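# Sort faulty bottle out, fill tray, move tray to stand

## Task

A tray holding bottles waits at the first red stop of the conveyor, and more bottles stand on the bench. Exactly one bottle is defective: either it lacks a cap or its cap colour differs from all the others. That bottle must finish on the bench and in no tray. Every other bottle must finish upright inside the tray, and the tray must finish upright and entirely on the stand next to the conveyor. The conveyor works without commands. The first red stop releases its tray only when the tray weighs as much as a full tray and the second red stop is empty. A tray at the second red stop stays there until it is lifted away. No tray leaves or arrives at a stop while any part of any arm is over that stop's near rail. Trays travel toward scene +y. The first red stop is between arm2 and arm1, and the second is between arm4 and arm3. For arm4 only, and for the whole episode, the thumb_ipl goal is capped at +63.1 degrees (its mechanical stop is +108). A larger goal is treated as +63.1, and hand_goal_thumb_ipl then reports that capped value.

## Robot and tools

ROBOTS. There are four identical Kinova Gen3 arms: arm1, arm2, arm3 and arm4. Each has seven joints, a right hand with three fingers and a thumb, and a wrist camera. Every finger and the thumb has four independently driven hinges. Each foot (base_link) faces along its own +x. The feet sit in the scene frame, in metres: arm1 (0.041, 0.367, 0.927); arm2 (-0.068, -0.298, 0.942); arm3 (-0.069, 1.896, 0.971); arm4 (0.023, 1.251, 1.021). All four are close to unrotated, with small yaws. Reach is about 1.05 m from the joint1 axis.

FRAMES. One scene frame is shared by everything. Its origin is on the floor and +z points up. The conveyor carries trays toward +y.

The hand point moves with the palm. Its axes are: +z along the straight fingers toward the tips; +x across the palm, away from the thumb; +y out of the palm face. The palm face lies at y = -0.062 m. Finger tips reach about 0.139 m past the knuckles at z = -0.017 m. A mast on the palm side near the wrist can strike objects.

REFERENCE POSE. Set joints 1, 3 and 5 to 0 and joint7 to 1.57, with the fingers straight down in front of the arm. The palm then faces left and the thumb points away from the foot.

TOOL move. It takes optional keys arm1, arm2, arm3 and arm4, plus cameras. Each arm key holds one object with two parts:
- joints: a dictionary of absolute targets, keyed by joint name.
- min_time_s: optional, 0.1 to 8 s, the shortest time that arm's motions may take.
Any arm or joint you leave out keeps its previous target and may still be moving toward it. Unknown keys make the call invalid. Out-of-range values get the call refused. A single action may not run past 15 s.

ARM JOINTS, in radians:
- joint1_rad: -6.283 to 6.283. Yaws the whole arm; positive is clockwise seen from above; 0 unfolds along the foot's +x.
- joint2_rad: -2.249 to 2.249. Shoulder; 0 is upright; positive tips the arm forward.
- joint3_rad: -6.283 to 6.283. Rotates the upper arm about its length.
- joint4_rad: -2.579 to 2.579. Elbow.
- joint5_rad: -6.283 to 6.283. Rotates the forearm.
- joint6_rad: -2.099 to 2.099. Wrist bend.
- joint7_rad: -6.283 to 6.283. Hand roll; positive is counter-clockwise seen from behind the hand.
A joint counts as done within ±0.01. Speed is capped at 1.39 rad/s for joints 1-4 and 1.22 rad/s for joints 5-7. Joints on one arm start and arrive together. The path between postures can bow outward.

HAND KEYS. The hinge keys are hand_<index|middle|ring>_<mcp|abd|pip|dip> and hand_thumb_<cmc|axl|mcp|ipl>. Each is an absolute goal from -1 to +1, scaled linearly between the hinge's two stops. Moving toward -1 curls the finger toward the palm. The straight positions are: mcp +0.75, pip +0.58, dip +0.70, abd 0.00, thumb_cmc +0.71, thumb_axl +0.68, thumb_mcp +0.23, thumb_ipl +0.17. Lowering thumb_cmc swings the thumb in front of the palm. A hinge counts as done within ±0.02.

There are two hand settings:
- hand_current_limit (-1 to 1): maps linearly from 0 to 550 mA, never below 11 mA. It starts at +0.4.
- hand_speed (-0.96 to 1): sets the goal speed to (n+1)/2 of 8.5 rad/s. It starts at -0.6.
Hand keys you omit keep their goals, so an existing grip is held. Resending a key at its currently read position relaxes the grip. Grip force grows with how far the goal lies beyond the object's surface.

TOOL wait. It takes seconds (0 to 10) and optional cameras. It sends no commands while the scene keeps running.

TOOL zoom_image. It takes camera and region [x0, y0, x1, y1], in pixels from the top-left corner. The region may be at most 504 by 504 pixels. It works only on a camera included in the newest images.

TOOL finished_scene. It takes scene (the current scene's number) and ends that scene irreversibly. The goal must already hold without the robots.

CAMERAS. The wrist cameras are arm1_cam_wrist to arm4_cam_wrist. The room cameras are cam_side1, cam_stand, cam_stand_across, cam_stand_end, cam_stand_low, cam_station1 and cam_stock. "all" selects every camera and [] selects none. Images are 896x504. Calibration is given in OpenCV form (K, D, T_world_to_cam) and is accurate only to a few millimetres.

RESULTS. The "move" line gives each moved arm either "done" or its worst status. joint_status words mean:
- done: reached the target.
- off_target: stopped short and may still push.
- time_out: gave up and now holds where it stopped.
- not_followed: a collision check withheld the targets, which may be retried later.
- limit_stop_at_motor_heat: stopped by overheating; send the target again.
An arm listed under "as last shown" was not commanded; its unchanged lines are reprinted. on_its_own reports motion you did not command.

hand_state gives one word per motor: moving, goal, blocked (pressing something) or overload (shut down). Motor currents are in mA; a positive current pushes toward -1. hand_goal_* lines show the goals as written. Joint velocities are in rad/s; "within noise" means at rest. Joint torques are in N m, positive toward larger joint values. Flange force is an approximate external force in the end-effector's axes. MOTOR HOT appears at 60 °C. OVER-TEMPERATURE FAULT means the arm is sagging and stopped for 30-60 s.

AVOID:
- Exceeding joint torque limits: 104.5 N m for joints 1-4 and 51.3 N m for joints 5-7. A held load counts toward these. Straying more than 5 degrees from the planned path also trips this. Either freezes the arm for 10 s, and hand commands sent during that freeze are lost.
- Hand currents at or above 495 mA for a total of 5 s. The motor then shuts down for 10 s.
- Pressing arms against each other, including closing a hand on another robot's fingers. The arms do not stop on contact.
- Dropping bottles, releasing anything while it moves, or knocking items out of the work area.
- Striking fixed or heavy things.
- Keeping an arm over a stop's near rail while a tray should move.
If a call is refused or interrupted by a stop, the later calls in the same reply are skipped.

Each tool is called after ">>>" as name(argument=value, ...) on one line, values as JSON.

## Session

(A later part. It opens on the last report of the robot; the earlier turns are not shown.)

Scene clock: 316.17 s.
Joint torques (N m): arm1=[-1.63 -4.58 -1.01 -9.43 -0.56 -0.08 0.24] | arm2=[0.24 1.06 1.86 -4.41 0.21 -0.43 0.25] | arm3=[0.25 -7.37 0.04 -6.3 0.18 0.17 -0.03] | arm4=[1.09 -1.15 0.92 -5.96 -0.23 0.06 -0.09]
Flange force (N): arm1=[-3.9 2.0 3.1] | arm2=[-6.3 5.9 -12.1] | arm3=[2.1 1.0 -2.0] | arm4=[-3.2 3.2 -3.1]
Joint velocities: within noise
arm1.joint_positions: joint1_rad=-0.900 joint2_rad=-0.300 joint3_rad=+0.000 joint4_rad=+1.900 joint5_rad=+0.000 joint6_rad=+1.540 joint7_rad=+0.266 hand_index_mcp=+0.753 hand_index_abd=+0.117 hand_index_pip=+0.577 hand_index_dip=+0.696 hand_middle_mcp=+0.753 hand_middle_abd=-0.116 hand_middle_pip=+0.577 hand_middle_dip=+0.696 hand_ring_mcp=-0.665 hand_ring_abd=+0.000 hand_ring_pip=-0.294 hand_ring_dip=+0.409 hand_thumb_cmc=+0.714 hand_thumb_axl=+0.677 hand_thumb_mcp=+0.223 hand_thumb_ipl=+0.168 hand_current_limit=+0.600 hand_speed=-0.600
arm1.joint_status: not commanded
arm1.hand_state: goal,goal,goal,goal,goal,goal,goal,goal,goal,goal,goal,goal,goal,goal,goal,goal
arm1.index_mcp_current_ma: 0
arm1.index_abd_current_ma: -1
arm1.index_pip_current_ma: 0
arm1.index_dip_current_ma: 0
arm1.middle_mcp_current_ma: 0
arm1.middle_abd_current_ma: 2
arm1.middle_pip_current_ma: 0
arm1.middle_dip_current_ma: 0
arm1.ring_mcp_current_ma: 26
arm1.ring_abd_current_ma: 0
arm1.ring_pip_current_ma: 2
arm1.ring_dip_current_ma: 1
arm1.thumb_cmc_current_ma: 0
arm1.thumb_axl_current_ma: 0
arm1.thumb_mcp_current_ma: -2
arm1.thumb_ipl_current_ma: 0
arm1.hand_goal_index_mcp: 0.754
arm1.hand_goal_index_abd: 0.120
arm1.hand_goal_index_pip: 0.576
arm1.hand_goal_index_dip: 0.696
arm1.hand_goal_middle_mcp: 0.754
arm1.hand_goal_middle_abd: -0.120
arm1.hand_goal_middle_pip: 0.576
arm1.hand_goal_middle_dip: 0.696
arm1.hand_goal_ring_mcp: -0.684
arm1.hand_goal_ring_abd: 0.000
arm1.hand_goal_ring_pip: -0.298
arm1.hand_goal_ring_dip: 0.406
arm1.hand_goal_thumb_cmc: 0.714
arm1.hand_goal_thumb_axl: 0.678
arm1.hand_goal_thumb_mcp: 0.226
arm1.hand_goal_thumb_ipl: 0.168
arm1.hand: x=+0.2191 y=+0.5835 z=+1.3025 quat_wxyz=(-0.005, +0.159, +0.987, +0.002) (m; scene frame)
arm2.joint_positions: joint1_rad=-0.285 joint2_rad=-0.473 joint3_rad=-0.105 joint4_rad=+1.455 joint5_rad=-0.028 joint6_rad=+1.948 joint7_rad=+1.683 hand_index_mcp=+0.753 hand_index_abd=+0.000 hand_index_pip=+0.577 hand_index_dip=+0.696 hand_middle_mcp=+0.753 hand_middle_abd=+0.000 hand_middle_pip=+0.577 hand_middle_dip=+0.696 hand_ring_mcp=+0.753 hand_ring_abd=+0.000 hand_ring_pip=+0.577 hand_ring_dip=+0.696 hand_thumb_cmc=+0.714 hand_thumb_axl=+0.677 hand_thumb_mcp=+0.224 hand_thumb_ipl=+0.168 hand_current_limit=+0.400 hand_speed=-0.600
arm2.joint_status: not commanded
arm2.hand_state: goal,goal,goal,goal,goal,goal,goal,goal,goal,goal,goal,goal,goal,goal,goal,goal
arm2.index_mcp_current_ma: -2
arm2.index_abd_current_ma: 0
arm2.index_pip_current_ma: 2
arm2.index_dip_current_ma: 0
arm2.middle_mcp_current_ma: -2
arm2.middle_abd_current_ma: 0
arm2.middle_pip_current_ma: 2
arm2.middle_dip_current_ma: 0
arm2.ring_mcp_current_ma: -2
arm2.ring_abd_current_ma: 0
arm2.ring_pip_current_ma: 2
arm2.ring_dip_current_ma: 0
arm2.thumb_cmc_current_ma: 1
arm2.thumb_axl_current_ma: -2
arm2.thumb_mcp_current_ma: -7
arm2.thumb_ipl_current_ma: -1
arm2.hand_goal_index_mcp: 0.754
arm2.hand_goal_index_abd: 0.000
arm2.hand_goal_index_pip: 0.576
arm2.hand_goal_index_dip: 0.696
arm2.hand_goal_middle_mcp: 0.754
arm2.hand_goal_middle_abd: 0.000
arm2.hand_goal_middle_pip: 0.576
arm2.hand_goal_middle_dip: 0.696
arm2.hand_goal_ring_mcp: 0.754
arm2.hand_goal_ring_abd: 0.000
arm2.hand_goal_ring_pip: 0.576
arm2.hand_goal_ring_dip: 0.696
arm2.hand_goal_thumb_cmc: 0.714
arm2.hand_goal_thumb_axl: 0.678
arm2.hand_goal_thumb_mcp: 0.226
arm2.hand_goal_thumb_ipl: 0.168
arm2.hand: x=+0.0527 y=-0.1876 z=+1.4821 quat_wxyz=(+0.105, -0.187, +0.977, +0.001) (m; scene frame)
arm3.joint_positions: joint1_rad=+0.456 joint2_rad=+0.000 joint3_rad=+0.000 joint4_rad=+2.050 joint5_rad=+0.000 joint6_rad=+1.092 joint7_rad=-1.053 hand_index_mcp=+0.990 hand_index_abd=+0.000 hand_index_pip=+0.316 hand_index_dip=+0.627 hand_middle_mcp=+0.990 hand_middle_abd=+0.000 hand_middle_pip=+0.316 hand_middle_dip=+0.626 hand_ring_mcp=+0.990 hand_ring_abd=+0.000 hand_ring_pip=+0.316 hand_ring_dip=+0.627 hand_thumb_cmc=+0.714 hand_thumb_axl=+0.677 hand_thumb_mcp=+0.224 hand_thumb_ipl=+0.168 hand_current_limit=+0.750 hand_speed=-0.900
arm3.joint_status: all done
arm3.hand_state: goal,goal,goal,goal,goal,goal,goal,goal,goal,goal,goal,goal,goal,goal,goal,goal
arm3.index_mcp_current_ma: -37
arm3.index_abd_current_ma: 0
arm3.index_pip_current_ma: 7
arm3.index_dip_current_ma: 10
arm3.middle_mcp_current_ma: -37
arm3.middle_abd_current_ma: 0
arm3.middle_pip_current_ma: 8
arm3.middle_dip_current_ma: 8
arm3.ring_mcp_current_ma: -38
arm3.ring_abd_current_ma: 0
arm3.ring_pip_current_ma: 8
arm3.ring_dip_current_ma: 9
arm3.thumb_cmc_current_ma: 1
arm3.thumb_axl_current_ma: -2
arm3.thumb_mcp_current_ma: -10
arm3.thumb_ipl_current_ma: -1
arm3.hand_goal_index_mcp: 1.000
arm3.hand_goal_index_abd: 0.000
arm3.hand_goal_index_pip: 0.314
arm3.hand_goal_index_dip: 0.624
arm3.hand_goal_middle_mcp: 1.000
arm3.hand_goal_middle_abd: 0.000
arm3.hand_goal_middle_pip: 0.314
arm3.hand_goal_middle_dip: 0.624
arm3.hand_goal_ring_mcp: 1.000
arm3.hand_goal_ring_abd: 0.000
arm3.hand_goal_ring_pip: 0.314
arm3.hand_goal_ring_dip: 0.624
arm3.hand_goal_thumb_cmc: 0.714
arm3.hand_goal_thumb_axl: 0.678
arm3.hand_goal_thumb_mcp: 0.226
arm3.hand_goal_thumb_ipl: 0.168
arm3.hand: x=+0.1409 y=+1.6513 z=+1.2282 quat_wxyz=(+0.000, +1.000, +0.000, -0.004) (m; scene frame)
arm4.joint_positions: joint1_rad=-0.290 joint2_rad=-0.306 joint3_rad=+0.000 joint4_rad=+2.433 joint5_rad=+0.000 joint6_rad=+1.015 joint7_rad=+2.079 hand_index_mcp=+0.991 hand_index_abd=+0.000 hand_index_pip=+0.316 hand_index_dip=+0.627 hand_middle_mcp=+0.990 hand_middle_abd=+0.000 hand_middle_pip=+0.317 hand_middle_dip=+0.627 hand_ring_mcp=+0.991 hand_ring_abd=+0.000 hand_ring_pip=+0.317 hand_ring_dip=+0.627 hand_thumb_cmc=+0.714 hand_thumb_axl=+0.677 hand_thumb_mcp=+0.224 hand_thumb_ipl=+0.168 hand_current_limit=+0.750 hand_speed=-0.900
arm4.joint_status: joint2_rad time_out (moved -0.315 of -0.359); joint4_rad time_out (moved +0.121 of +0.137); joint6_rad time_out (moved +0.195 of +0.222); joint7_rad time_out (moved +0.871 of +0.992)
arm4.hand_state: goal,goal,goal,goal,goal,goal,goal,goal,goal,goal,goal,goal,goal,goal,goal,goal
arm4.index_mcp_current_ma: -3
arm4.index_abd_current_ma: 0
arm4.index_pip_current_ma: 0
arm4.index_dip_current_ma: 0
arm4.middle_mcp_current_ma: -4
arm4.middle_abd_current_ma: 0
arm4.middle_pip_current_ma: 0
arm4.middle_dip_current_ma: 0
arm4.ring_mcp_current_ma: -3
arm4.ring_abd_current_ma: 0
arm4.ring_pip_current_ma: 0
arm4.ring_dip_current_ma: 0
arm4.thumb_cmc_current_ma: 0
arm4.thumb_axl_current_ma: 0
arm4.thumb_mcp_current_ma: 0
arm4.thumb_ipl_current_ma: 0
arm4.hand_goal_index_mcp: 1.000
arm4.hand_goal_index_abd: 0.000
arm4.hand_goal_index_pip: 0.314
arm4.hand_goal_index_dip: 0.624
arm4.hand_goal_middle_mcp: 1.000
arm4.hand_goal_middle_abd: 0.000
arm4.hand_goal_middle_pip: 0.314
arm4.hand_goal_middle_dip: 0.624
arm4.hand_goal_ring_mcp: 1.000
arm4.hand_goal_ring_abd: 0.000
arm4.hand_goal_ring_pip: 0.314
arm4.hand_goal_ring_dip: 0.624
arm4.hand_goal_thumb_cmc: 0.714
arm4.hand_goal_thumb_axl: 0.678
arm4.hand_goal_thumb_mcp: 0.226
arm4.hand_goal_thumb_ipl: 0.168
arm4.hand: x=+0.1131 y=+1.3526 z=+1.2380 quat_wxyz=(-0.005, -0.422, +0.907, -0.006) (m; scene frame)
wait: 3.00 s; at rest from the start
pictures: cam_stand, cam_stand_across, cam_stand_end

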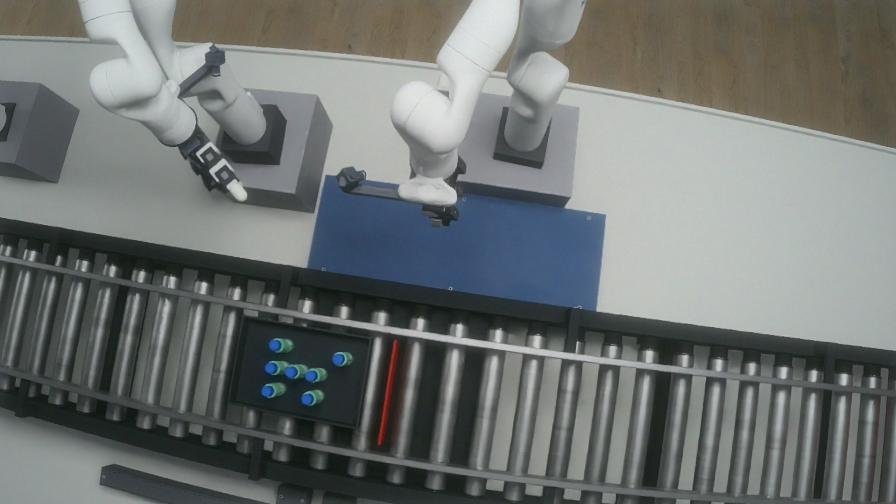

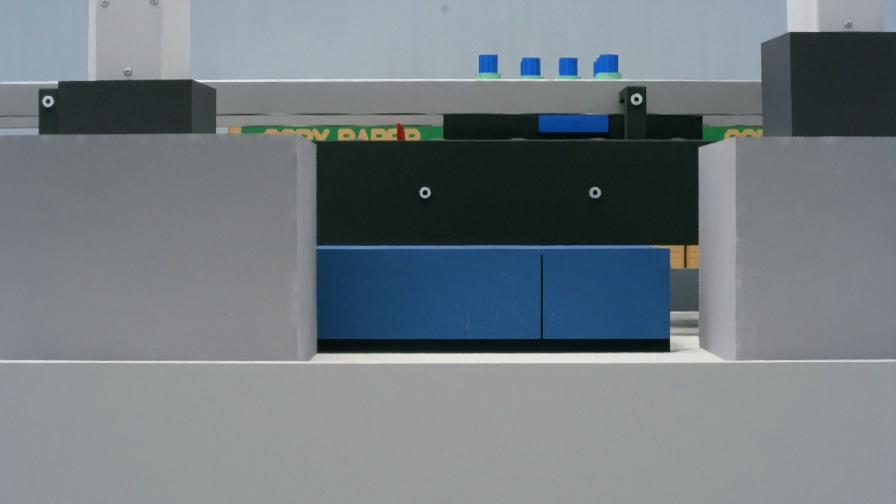

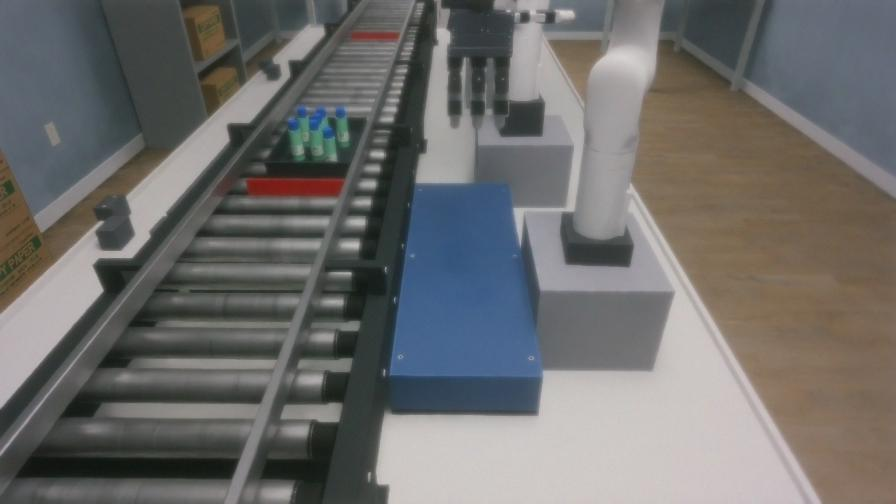

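>>> move(arm3={"joints":{"joint1_rad":0.4562,"joint2_rad":0.3718,"joint3_rad":0,"joint4_rad":1.6407,"joint5_rad":0,"joint6_rad":1.1291,"joint7_rad":-1.0526},"min_time_s":1.5}, arm4={"joints":{"joint1_rad":-0.2905,"joint2_rad":0.0092,"joint3_rad":0,"joint4_rad":2.3127,"joint5_rad":0,"joint6_rad":0.8197,"joint7_rad":1.2083},"min_time_s":2}, cameras=["cam_stand","cam_stand_across"])

Scene clock: 352.40 s.
Joint torques (N m): arm1=[-1.58 -4.52 -0.94 -9.27 -0.46 0 0.22] | arm2=[0.25 1.02 1.86 -4.42 0.23 -0.46 0.27] | arm3=[0.29 -14.56 0.26 -6.45 0.2 0.18 -0.02] | arm4=[1.11 -6.46 1.08 -5.02 -0.23 0.02 -0.03]
Flange force (N): arm1=[-3.7 2.3 2.8] | arm2=[-6.4 5.9 -12.2] | arm3=[2.9 1.4 -1.6] | arm4=[-1.0 4.7 -1.9]
move: arm3 done; arm4 done
Joint velocities: within noise
arm1, arm2: as last shown
arm3.joint_positions: joint1_rad=+0.456 joint2_rad=+0.372 joint3_rad=+0.000 joint4_rad=+1.641 joint5_rad=+0.000 joint6_rad=+1.129 joint7_rad=-1.053 hand_index_mcp=+0.990 hand_index_abd=+0.000 hand_index_pip=+0.316 hand_index_dip=+0.627 hand_middle_mcp=+0.991 hand_middle_abd=+0.000 hand_middle_pip=+0.316 hand_middle_dip=+0.626 hand_ring_mcp=+0.990 hand_ring_abd=+0.000 hand_ring_pip=+0.316 hand_ring_dip=+0.627 hand_thumb_cmc=+0.714 hand_thumb_axl=+0.677 hand_thumb_mcp=+0.224 hand_thumb_ipl=+0.168 hand_current_limit=+0.750 hand_speed=-0.900
arm3.joint_status: all done
arm3.hand_state: goal,goal,goal,goal,goal,goal,goal,goal,goal,goal,goal,goal,goal,goal,goal,goal
arm3.index_mcp_current_ma: -37
arm3.index_abd_current_ma: 0
arm3.index_pip_current_ma: 7
arm3.index_dip_current_ma: 10
arm3.middle_mcp_current_ma: -37
arm3.middle_abd_current_ma: 0
arm3.middle_pip_current_ma: 8
arm3.middle_dip_current_ma: 8
arm3.ring_mcp_current_ma: -37
arm3.ring_abd_current_ma: 0
arm3.ring_pip_current_ma: 8
arm3.ring_dip_current_ma: 9
arm3.thumb_cmc_current_ma: 1
arm3.thumb_axl_current_ma: -2
arm3.thumb_mcp_current_ma: -10
arm3.thumb_ipl_current_ma: -1
arm3.hand_goal_index_mcp: 1.000
arm3.hand_goal_index_abd: 0.000
arm3.hand_goal_index_pip: 0.314
arm3.hand_goal_index_dip: 0.624
arm3.hand_goal_middle_mcp: 1.000
arm3.hand_goal_middle_abd: 0.000
arm3.hand_goal_middle_pip: 0.314
arm3.hand_goal_middle_dip: 0.624
arm3.hand_goal_ring_mcp: 1.000
arm3.hand_goal_ring_abd: 0.000
arm3.hand_goal_ring_pip: 0.314
arm3.hand_goal_ring_dip: 0.624
arm3.hand_goal_thumb_cmc: 0.714
arm3.hand_goal_thumb_axl: 0.678
arm3.hand_goal_thumb_mcp: 0.226
arm3.hand_goal_thumb_ipl: 0.168
arm3.hand: x=+0.2782 y=+1.5732 z=+1.2089 quat_wxyz=(+0.000, +1.000, +0.000, -0.004) (m; scene frame)
arm4.joint_positions: joint1_rad=-0.291 joint2_rad=+0.009 joint3_rad=+0.000 joint4_rad=+2.313 joint5_rad=+0.000 joint6_rad=+0.820 joint7_rad=+1.208 hand_index_mcp=+0.991 hand_index_abd=+0.000 hand_index_pip=+0.316 hand_index_dip=+0.627 hand_middle_mcp=+0.990 hand_middle_abd=+0.000 hand_middle_pip=+0.317 hand_middle_dip=+0.627 hand_ring_mcp=+0.991 hand_ring_abd=+0.000 hand_ring_pip=+0.317 hand_ring_dip=+0.627 hand_thumb_cmc=+0.714 hand_thumb_axl=+0.677 hand_thumb_mcp=+0.224 hand_thumb_ipl=+0.168 hand_current_limit=+0.750 hand_speed=-0.900
arm4.joint_status: all done
arm4.hand_state: goal,goal,goal,goal,goal,goal,goal,goal,goal,goal,goal,goal,goal,goal,goal,goal
arm4.index_mcp_current_ma: -3
arm4.index_abd_current_ma: 0
arm4.index_pip_current_ma: 0
arm4.index_dip_current_ma: 0
arm4.middle_mcp_current_ma: -4
arm4.middle_abd_current_ma: 0
arm4.middle_pip_current_ma: 0
arm4.middle_dip_current_ma: 0
arm4.ring_mcp_current_ma: -3
arm4.ring_abd_current_ma: 0
arm4.ring_pip_current_ma: 0
arm4.ring_dip_current_ma: 0
arm4.thumb_cmc_current_ma: 0
arm4.thumb_axl_current_ma: 0
arm4.thumb_mcp_current_ma: 0
arm4.thumb_ipl_current_ma: 0
arm4.hand_goal_index_mcp: 1.000
arm4.hand_goal_index_abd: 0.000
arm4.hand_goal_index_pip: 0.314
arm4.hand_goal_index_dip: 0.624
arm4.hand_goal_middle_mcp: 1.000
arm4.hand_goal_middle_abd: 0.000
arm4.hand_goal_middle_pip: 0.314
arm4.hand_goal_middle_dip: 0.624
arm4.hand_goal_ring_mcp: 1.000
arm4.hand_goal_ring_abd: 0.000
arm4.hand_goal_ring_pip: 0.314
arm4.hand_goal_ring_dip: 0.624
arm4.hand_goal_thumb_cmc: 0.714
arm4.hand_goal_thumb_axl: 0.678
arm4.hand_goal_thumb_mcp: 0.226
arm4.hand_goal_thumb_ipl: 0.168
arm4.hand: x=+0.2735 y=+1.3982 z=+1.2078 quat_wxyz=(-0.002, +0.000, +1.000, -0.007) (m; scene frame)
pictures: cam_stand, cam_stand_across

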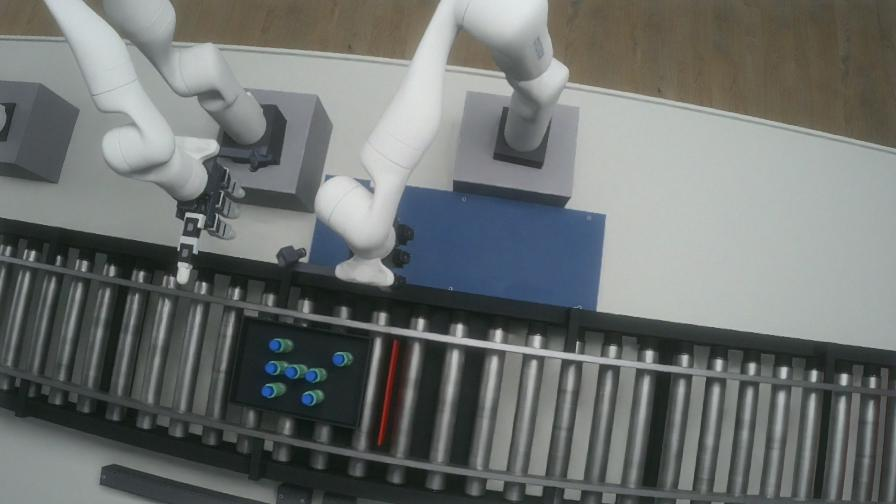

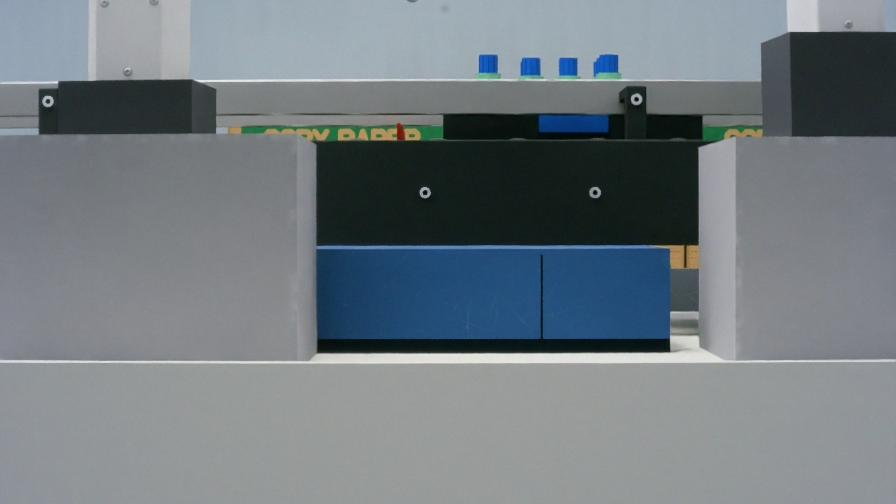

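>>> move(arm3={"joints":{"joint1_rad":0.2566,"joint2_rad":1.082,"joint3_rad":0,"joint4_rad":0.4184,"joint5_rad":0,"joint6_rad":1.6412,"joint7_rad":-1.2522},"min_time_s":2.5}, arm4={"joints":{"joint1_rad":-0.0805,"joint2_rad":0.6889,"joint3_rad":0,"joint4_rad":1.2987,"joint5_rad":0,"joint6_rad":1.154,"joint7_rad":1.4183},"min_time_s":2.5}, cameras=["arm3_cam_wrist","arm4_cam_wrist","cam_stand","cam_stand_across"])

Scene clock: 367.30 s.
Joint torques (N m): arm1=[-1.58 -4.56 -1 -9.45 -0.61 -0.09 0.22] | arm2=[0.3 1.03 1.85 -4.47 0.24 -0.45 0.27] | arm3=[0.31 -25.4 0.52 -7.28 0.2 0.16 -0.01] | arm4=[1.31 -20.74 1.35 -6.55 -0.24 0.06 -0.07]
Flange force (N): arm1=[-3.9 1.9 3.1] | arm2=[-6.3 5.9 -12.0] | arm3=no reading | arm4=[-5.9 2.4 -0.7]
move: arm3 done; arm4 done
Joint velocities: within noise
arm1, arm2: as last shown
arm3.joint_positions: joint1_rad=+0.257 joint2_rad=+1.082 joint3_rad=+0.000 joint4_rad=+0.418 joint5_rad=+0.000 joint6_rad=+1.641 joint7_rad=-1.252 hand_index_mcp=+0.990 hand_index_abd=+0.000 hand_index_pip=+0.316 hand_index_dip=+0.627 hand_middle_mcp=+0.991 hand_middle_abd=+0.000 hand_middle_pip=+0.316 hand_middle_dip=+0.626 hand_ring_mcp=+0.990 hand_ring_abd=+0.000 hand_ring_pip=+0.316 hand_ring_dip=+0.627 hand_thumb_cmc=+0.714 hand_thumb_axl=+0.677 hand_thumb_mcp=+0.224 hand_thumb_ipl=+0.168 hand_current_limit=+0.750 hand_speed=-0.900
arm3.joint_status: all done
arm3.hand_state: goal,goal,goal,goal,goal,goal,goal,goal,goal,goal,goal,goal,goal,goal,goal,goal
arm3.index_mcp_current_ma: -37
arm3.index_abd_current_ma: 0
arm3.index_pip_current_ma: 7
arm3.index_dip_current_ma: 10
arm3.middle_mcp_current_ma: -37
arm3.middle_abd_current_ma: 0
arm3.middle_pip_current_ma: 8
arm3.middle_dip_current_ma: 8
arm3.ring_mcp_current_ma: -37
arm3.ring_abd_current_ma: 0
arm3.ring_pip_current_ma: 8
arm3.ring_dip_current_ma: 9
arm3.thumb_cmc_current_ma: 1
arm3.thumb_axl_current_ma: -2
arm3.thumb_mcp_current_ma: -10
arm3.thumb_ipl_current_ma: -1
arm3.hand_goal_index_mcp: 1.000
arm3.hand_goal_index_abd: 0.000
arm3.hand_goal_index_pip: 0.314
arm3.hand_goal_index_dip: 0.624
arm3.hand_goal_middle_mcp: 1.000
arm3.hand_goal_middle_abd: 0.000
arm3.hand_goal_middle_pip: 0.314
arm3.hand_goal_middle_dip: 0.624
arm3.hand_goal_ring_mcp: 1.000
arm3.hand_goal_ring_abd: 0.000
arm3.hand_goal_ring_pip: 0.314
arm3.hand_goal_ring_dip: 0.624
arm3.hand_goal_thumb_cmc: 0.714
arm3.hand_goal_thumb_axl: 0.678
arm3.hand_goal_thumb_mcp: 0.226
arm3.hand_goal_thumb_ipl: 0.168
arm3.hand: x=+0.5533 y=+1.5732 z=+1.1689 quat_wxyz=(+0.000, +1.000, +0.000, -0.004) (m; scene frame)
arm4.joint_positions: joint1_rad=-0.081 joint2_rad=+0.689 joint3_rad=+0.000 joint4_rad=+1.299 joint5_rad=+0.000 joint6_rad=+1.154 joint7_rad=+1.418 hand_index_mcp=+0.991 hand_index_abd=+0.000 hand_index_pip=+0.316 hand_index_dip=+0.627 hand_middle_mcp=+0.990 hand_middle_abd=+0.000 hand_middle_pip=+0.317 hand_middle_dip=+0.627 hand_ring_mcp=+0.991 hand_ring_abd=+0.000 hand_ring_pip=+0.317 hand_ring_dip=+0.627 hand_thumb_cmc=+0.714 hand_thumb_axl=+0.677 hand_thumb_mcp=+0.224 hand_thumb_ipl=+0.168 hand_current_limit=+0.750 hand_speed=-0.900
arm4.joint_status: all done
arm4.hand_state: goal,goal,goal,goal,goal,goal,goal,goal,goal,goal,goal,goal,goal,goal,goal,goal
arm4.index_mcp_current_ma: -3
arm4.index_abd_current_ma: 0
arm4.index_pip_current_ma: 0
arm4.index_dip_current_ma: 0
arm4.middle_mcp_current_ma: -4
arm4.middle_abd_current_ma: 0
arm4.middle_pip_current_ma: 0
arm4.middle_dip_current_ma: 0
arm4.ring_mcp_current_ma: -3
arm4.ring_abd_current_ma: 0
arm4.ring_pip_current_ma: 0
arm4.ring_dip_current_ma: 0
arm4.thumb_cmc_current_ma: 0
arm4.thumb_axl_current_ma: 0
arm4.thumb_mcp_current_ma: 0
arm4.thumb_ipl_current_ma: 0
arm4.hand_goal_index_mcp: 1.000
arm4.hand_goal_index_abd: 0.000
arm4.hand_goal_index_pip: 0.314
arm4.hand_goal_index_dip: 0.624
arm4.hand_goal_middle_mcp: 1.000
arm4.hand_goal_middle_abd: 0.000
arm4.hand_goal_middle_pip: 0.314
arm4.hand_goal_middle_dip: 0.624
arm4.hand_goal_ring_mcp: 1.000
arm4.hand_goal_ring_abd: 0.000
arm4.hand_goal_ring_pip: 0.314
arm4.hand_goal_ring_dip: 0.624
arm4.hand_goal_thumb_cmc: 0.714
arm4.hand_goal_thumb_axl: 0.678
arm4.hand_goal_thumb_mcp: 0.226
arm4.hand_goal_thumb_ipl: 0.168
arm4.hand: x=+0.5985 y=+1.3983 z=+1.1979 quat_wxyz=(-0.002, +0.000, +1.000, -0.007) (m; scene frame)
pictures: arm3_cam_wrist, arm4_cam_wrist, cam_stand, cam_stand_across
camera_calibration:
arm3_cam_wrist: T_world_to_cam=[[-0.773017, -0.634145, -0.0174303, 1.47848], [-0.434775, 0.509578, 0.742497, -1.47947], [-0.461969, 0.581541, -0.669623, 0.251116], [0, 0, 0, 1]] pos_world=[0.615661, 1.54544, 1.29242]
arm4_cam_wrist: T_world_to_cam=[[0.794648, 0.607069, 0.00130027, -1.29303], [0.4204, -0.551842, 0.720232, -0.381487], [0.437948, -0.571784, -0.693732, 1.49529], [0, 0, 0, 1]] pos_world=[0.533019, 1.42942, 1.31377]

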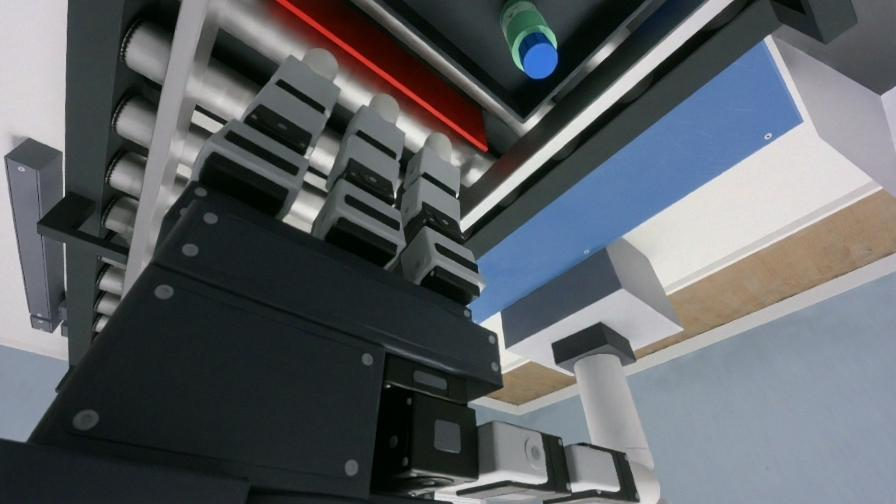

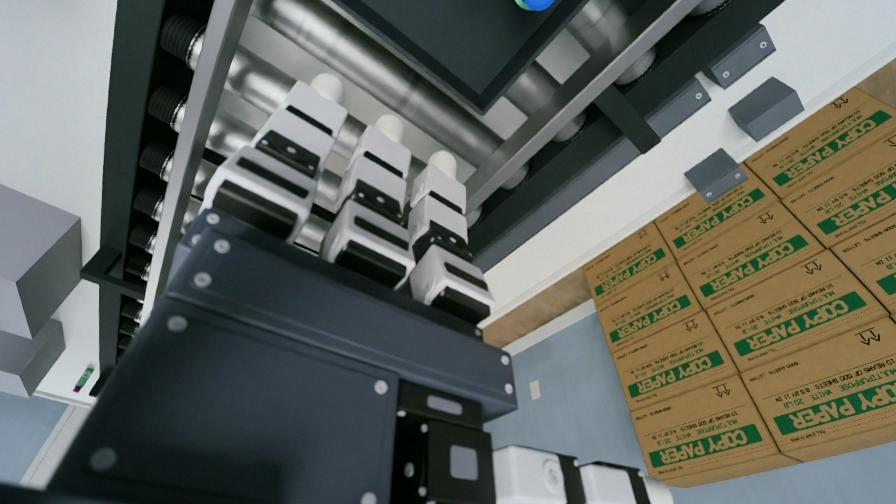

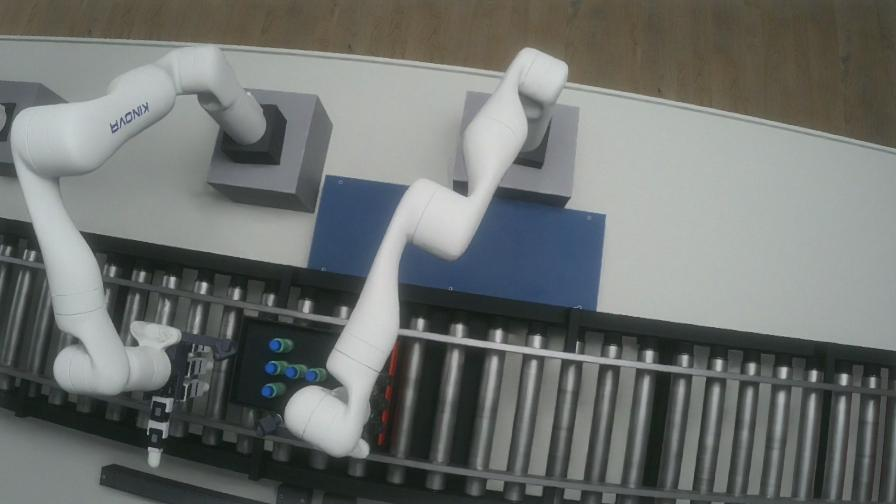

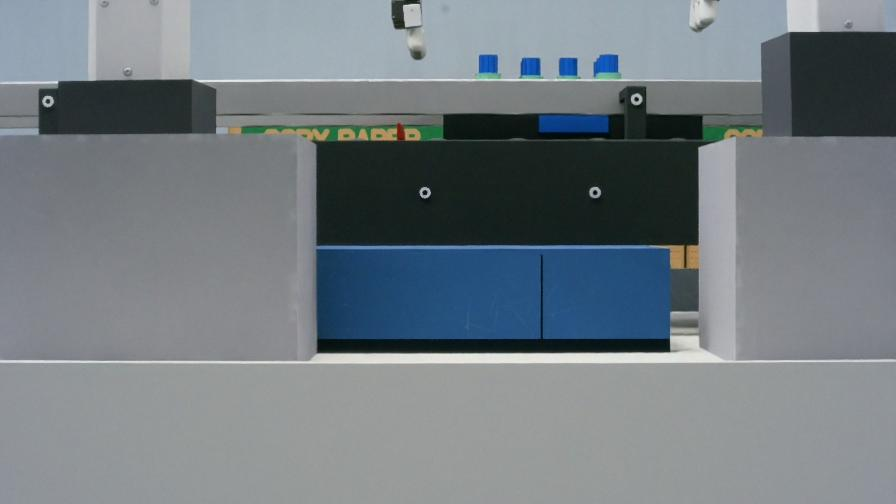

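>>> zoom_image(camera="cam_stand_across", region=[640, 0, 760, 140])

>>> zoom_image(camera="arm4_cam_wrist", region=[280, 0, 600, 220])

Scaled by 3.600 from the camera's 896x504 image, which has a finer 1280x720 frame.

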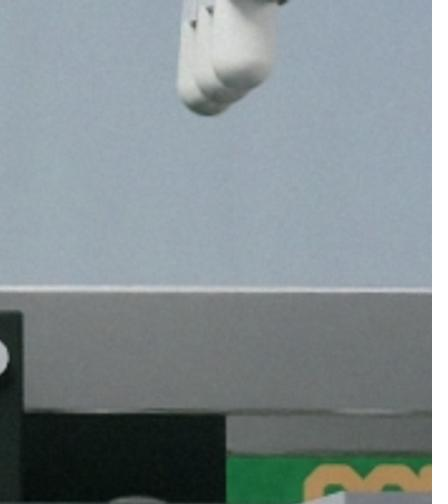

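Scaled by 1.575 from the camera's 896x504 image, which has a finer 1280x720 frame.

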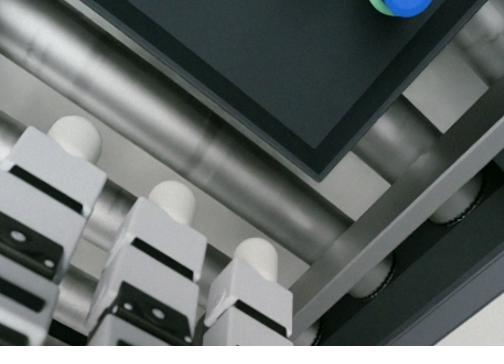

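>>> zoom_image(camera="cam_stand", region=[140, 300, 420, 480])

Scaled by 1.800 from the camera's 896x504 image, which has a finer 1280x720 frame.

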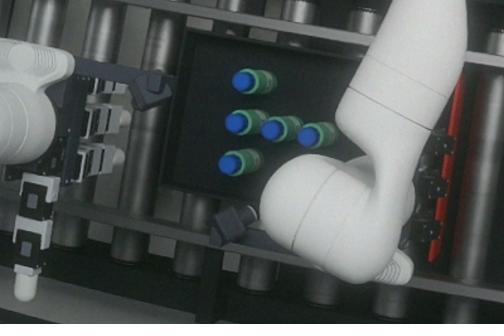

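>>> move(arm3={"joints":{"joint1_rad":0.2834,"joint2_rad":1.0715,"joint4_rad":0.766,"joint6_rad":1.3041,"joint7_rad":-1.2254},"min_time_s":2}, arm4={"joints":{"joint1_rad":-0.0912,"joint2_rad":0.842,"joint4_rad":1.5109,"joint6_rad":0.7887,"joint7_rad":1.4076},"min_time_s":2}, cameras=["arm3_cam_wrist","arm4_cam_wrist","cam_stand","cam_stand_across"])

>>> zoom_image(camera="arm3_cam_wrist", region=[250, 0, 650, 230])

>>> zoom_image(camera="arm4_cam_wrist", region=[250, 0, 650, 230])

Scene clock: 467.03 s.
Joint torques (N m): arm1=[-1.68 -4.4 -0.93 -9.34 -0.49 -0.04 0.25] | arm2=[0.26 1.02 1.86 -4.41 0.2 -0.46 0.27] | arm3=[0.33 -25.02 0.52 -6.97 0.19 0.18 0] | arm4=[1.35 -21.23 1.52 -4.93 -0.25 0.03 -0.05]
Flange force (N): arm1=[-3.5 1.8 2.9] | arm2=[-6.4 5.9 -12.3] | arm3=[6.7 2.3 -0.9] | arm4=[-4.9 2.4 1.2]
move: arm3 done; arm4 done
Joint velocities: within noise
arm1, arm2: as last shown
arm3.joint_positions: joint1_rad=+0.283 joint2_rad=+1.071 joint3_rad=+0.000 joint4_rad=+0.766 joint5_rad=+0.000 joint6_rad=+1.304 joint7_rad=-1.225 hand_index_mcp=+0.990 hand_index_abd=+0.000 hand_index_pip=+0.316 hand_index_dip=+0.627 hand_middle_mcp=+0.991 hand_middle_abd=+0.000 hand_middle_pip=+0.316 hand_middle_dip=+0.626 hand_ring_mcp=+0.990 hand_ring_abd=+0.000 hand_ring_pip=+0.316 hand_ring_dip=+0.627 hand_thumb_cmc=+0.714 hand_thumb_axl=+0.677 hand_thumb_mcp=+0.224 hand_thumb_ipl=+0.168 hand_current_limit=+0.750 hand_speed=-0.900
arm3.joint_status: all done
arm3.hand_state: goal,goal,goal,goal,goal,goal,goal,goal,goal,goal,goal,goal,goal,goal,goal,goal
arm3.index_mcp_current_ma: -37
arm3.index_abd_current_ma: 0
arm3.index_pip_current_ma: 7
arm3.index_dip_current_ma: 10
arm3.middle_mcp_current_ma: -36
arm3.middle_abd_current_ma: 0
arm3.middle_pip_current_ma: 8
arm3.middle_dip_current_ma: 8
arm3.ring_mcp_current_ma: -37
arm3.ring_abd_current_ma: 0
arm3.ring_pip_current_ma: 8
arm3.ring_dip_current_ma: 9
arm3.thumb_cmc_current_ma: 1
arm3.thumb_axl_current_ma: -2
arm3.thumb_mcp_current_ma: -10
arm3.thumb_ipl_current_ma: -1
arm3.hand_goal_index_mcp: 1.000
arm3.hand_goal_index_abd: 0.000
arm3.hand_goal_index_pip: 0.314
arm3.hand_goal_index_dip: 0.624
arm3.hand_goal_middle_mcp: 1.000
arm3.hand_goal_middle_abd: 0.000
arm3.hand_goal_middle_pip: 0.314
arm3.hand_goal_middle_dip: 0.624
arm3.hand_goal_ring_mcp: 1.000
arm3.hand_goal_ring_abd: 0.000
arm3.hand_goal_ring_pip: 0.314
arm3.hand_goal_ring_dip: 0.624
arm3.hand_goal_thumb_cmc: 0.714
arm3.hand_goal_thumb_axl: 0.678
arm3.hand_goal_thumb_mcp: 0.226
arm3.hand_goal_thumb_ipl: 0.168
arm3.hand: x=+0.5343 y=+1.5603 z=+1.0680 quat_wxyz=(+0.000, +1.000, +0.000, -0.004) (m; scene frame)
arm4.joint_positions: joint1_rad=-0.091 joint2_rad=+0.842 joint3_rad=+0.000 joint4_rad=+1.511 joint5_rad=+0.000 joint6_rad=+0.789 joint7_rad=+1.408 hand_index_mcp=+0.991 hand_index_abd=+0.000 hand_index_pip=+0.316 hand_index_dip=+0.627 hand_middle_mcp=+0.990 hand_middle_abd=+0.000 hand_middle_pip=+0.317 hand_middle_dip=+0.627 hand_ring_mcp=+0.991 hand_ring_abd=+0.000 hand_ring_pip=+0.317 hand_ring_dip=+0.627 hand_thumb_cmc=+0.714 hand_thumb_axl=+0.677 hand_thumb_mcp=+0.224 hand_thumb_ipl=+0.168 hand_current_limit=+0.750 hand_speed=-0.900
arm4.joint_status: all done
arm4.hand_state: goal,goal,goal,goal,goal,goal,goal,goal,goal,goal,goal,goal,goal,goal,goal,goal
arm4.index_mcp_current_ma: -3
arm4.index_abd_current_ma: 0
arm4.index_pip_current_ma: 0
arm4.index_dip_current_ma: 0
arm4.middle_mcp_current_ma: -4
arm4.middle_abd_current_ma: 0
arm4.middle_pip_current_ma: 0
arm4.middle_dip_current_ma: 0
arm4.ring_mcp_current_ma: -3
arm4.ring_abd_current_ma: 0
arm4.ring_pip_current_ma: 0
arm4.ring_dip_current_ma: 0
arm4.thumb_cmc_current_ma: 0
arm4.thumb_axl_current_ma: 0
arm4.thumb_mcp_current_ma: 0
arm4.thumb_ipl_current_ma: 0
arm4.hand_goal_index_mcp: 1.000
arm4.hand_goal_index_abd: 0.000
arm4.hand_goal_index_pip: 0.314
arm4.hand_goal_index_dip: 0.624
arm4.hand_goal_middle_mcp: 1.000
arm4.hand_goal_middle_abd: 0.000
arm4.hand_goal_middle_pip: 0.314
arm4.hand_goal_middle_dip: 0.624
arm4.hand_goal_ring_mcp: 1.000
arm4.hand_goal_ring_abd: 0.000
arm4.hand_goal_ring_pip: 0.314
arm4.hand_goal_ring_dip: 0.624
arm4.hand_goal_thumb_cmc: 0.714
arm4.hand_goal_thumb_axl: 0.678
arm4.hand_goal_thumb_mcp: 0.226
arm4.hand_goal_thumb_ipl: 0.168
arm4.hand: x=+0.5795 y=+1.3993 z=+1.0590 quat_wxyz=(-0.002, +0.000, +1.000, -0.007) (m; scene frame)
pictures: arm3_cam_wrist, arm4_cam_wrist, cam_stand, cam_stand_across
camera_calibration:
arm3_cam_wrist: T_world_to_cam=[[-0.773017, -0.634145, -0.0174303, 1.45377], [-0.434775, 0.509578, 0.742497, -1.40628], [-0.461969, 0.581541, -0.669623, 0.18223], [0, 0, 0, 1]] pos_world=[0.596561, 1.53254, 1.19152]
arm4_cam_wrist: T_world_to_cam=[[0.794589, 0.607146, 0.00119873, -1.27826], [0.420511, -0.551757, 0.720233, -0.273143], [0.437948, -0.571785, -0.693732, 1.40777], [0, 0, 0, 1]] pos_world=[0.514019, 1.43032, 1.17487]

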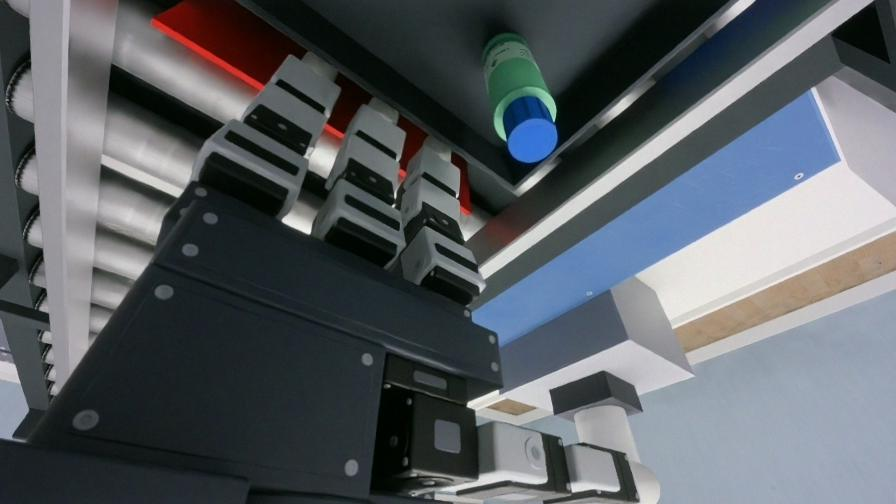

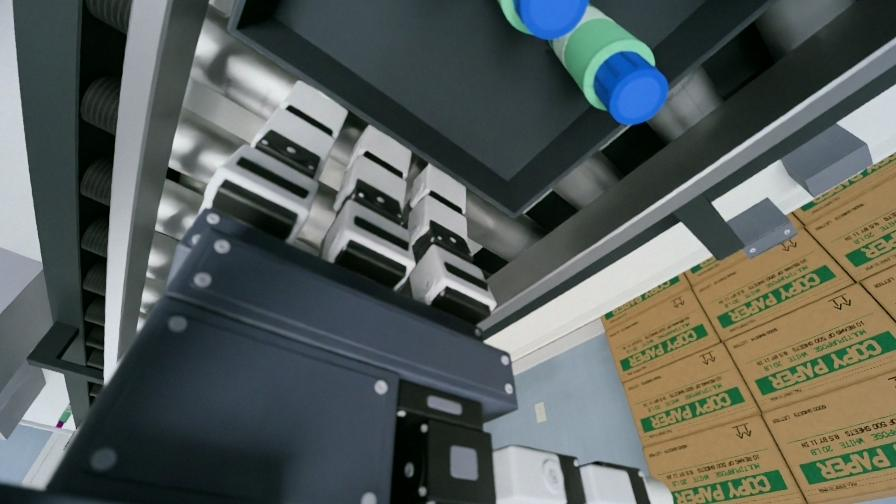

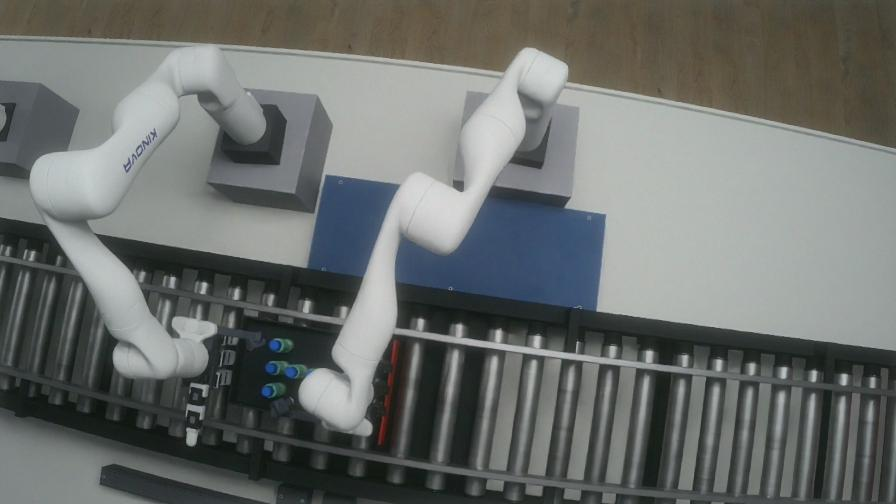

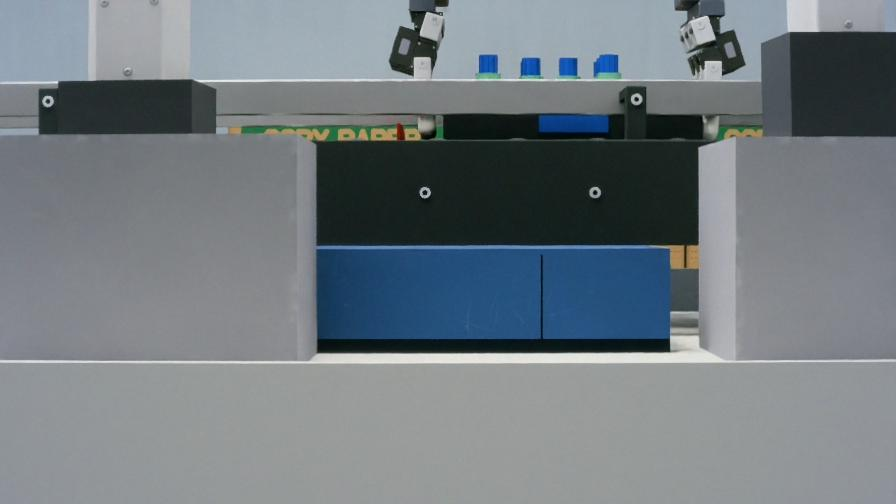

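Scaled by 1.260 from the camera's 896x504 image, which has a finer 1280x720 frame.

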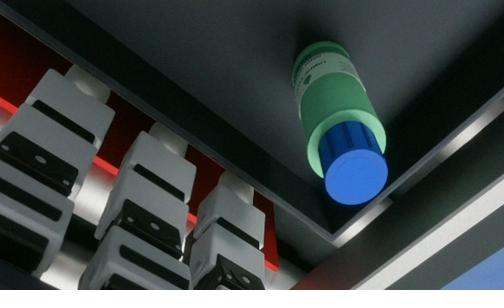

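Scaled by 1.260 from the camera's 896x504 image, which has a finer 1280x720 frame.

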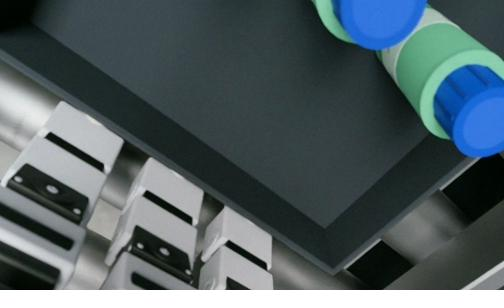

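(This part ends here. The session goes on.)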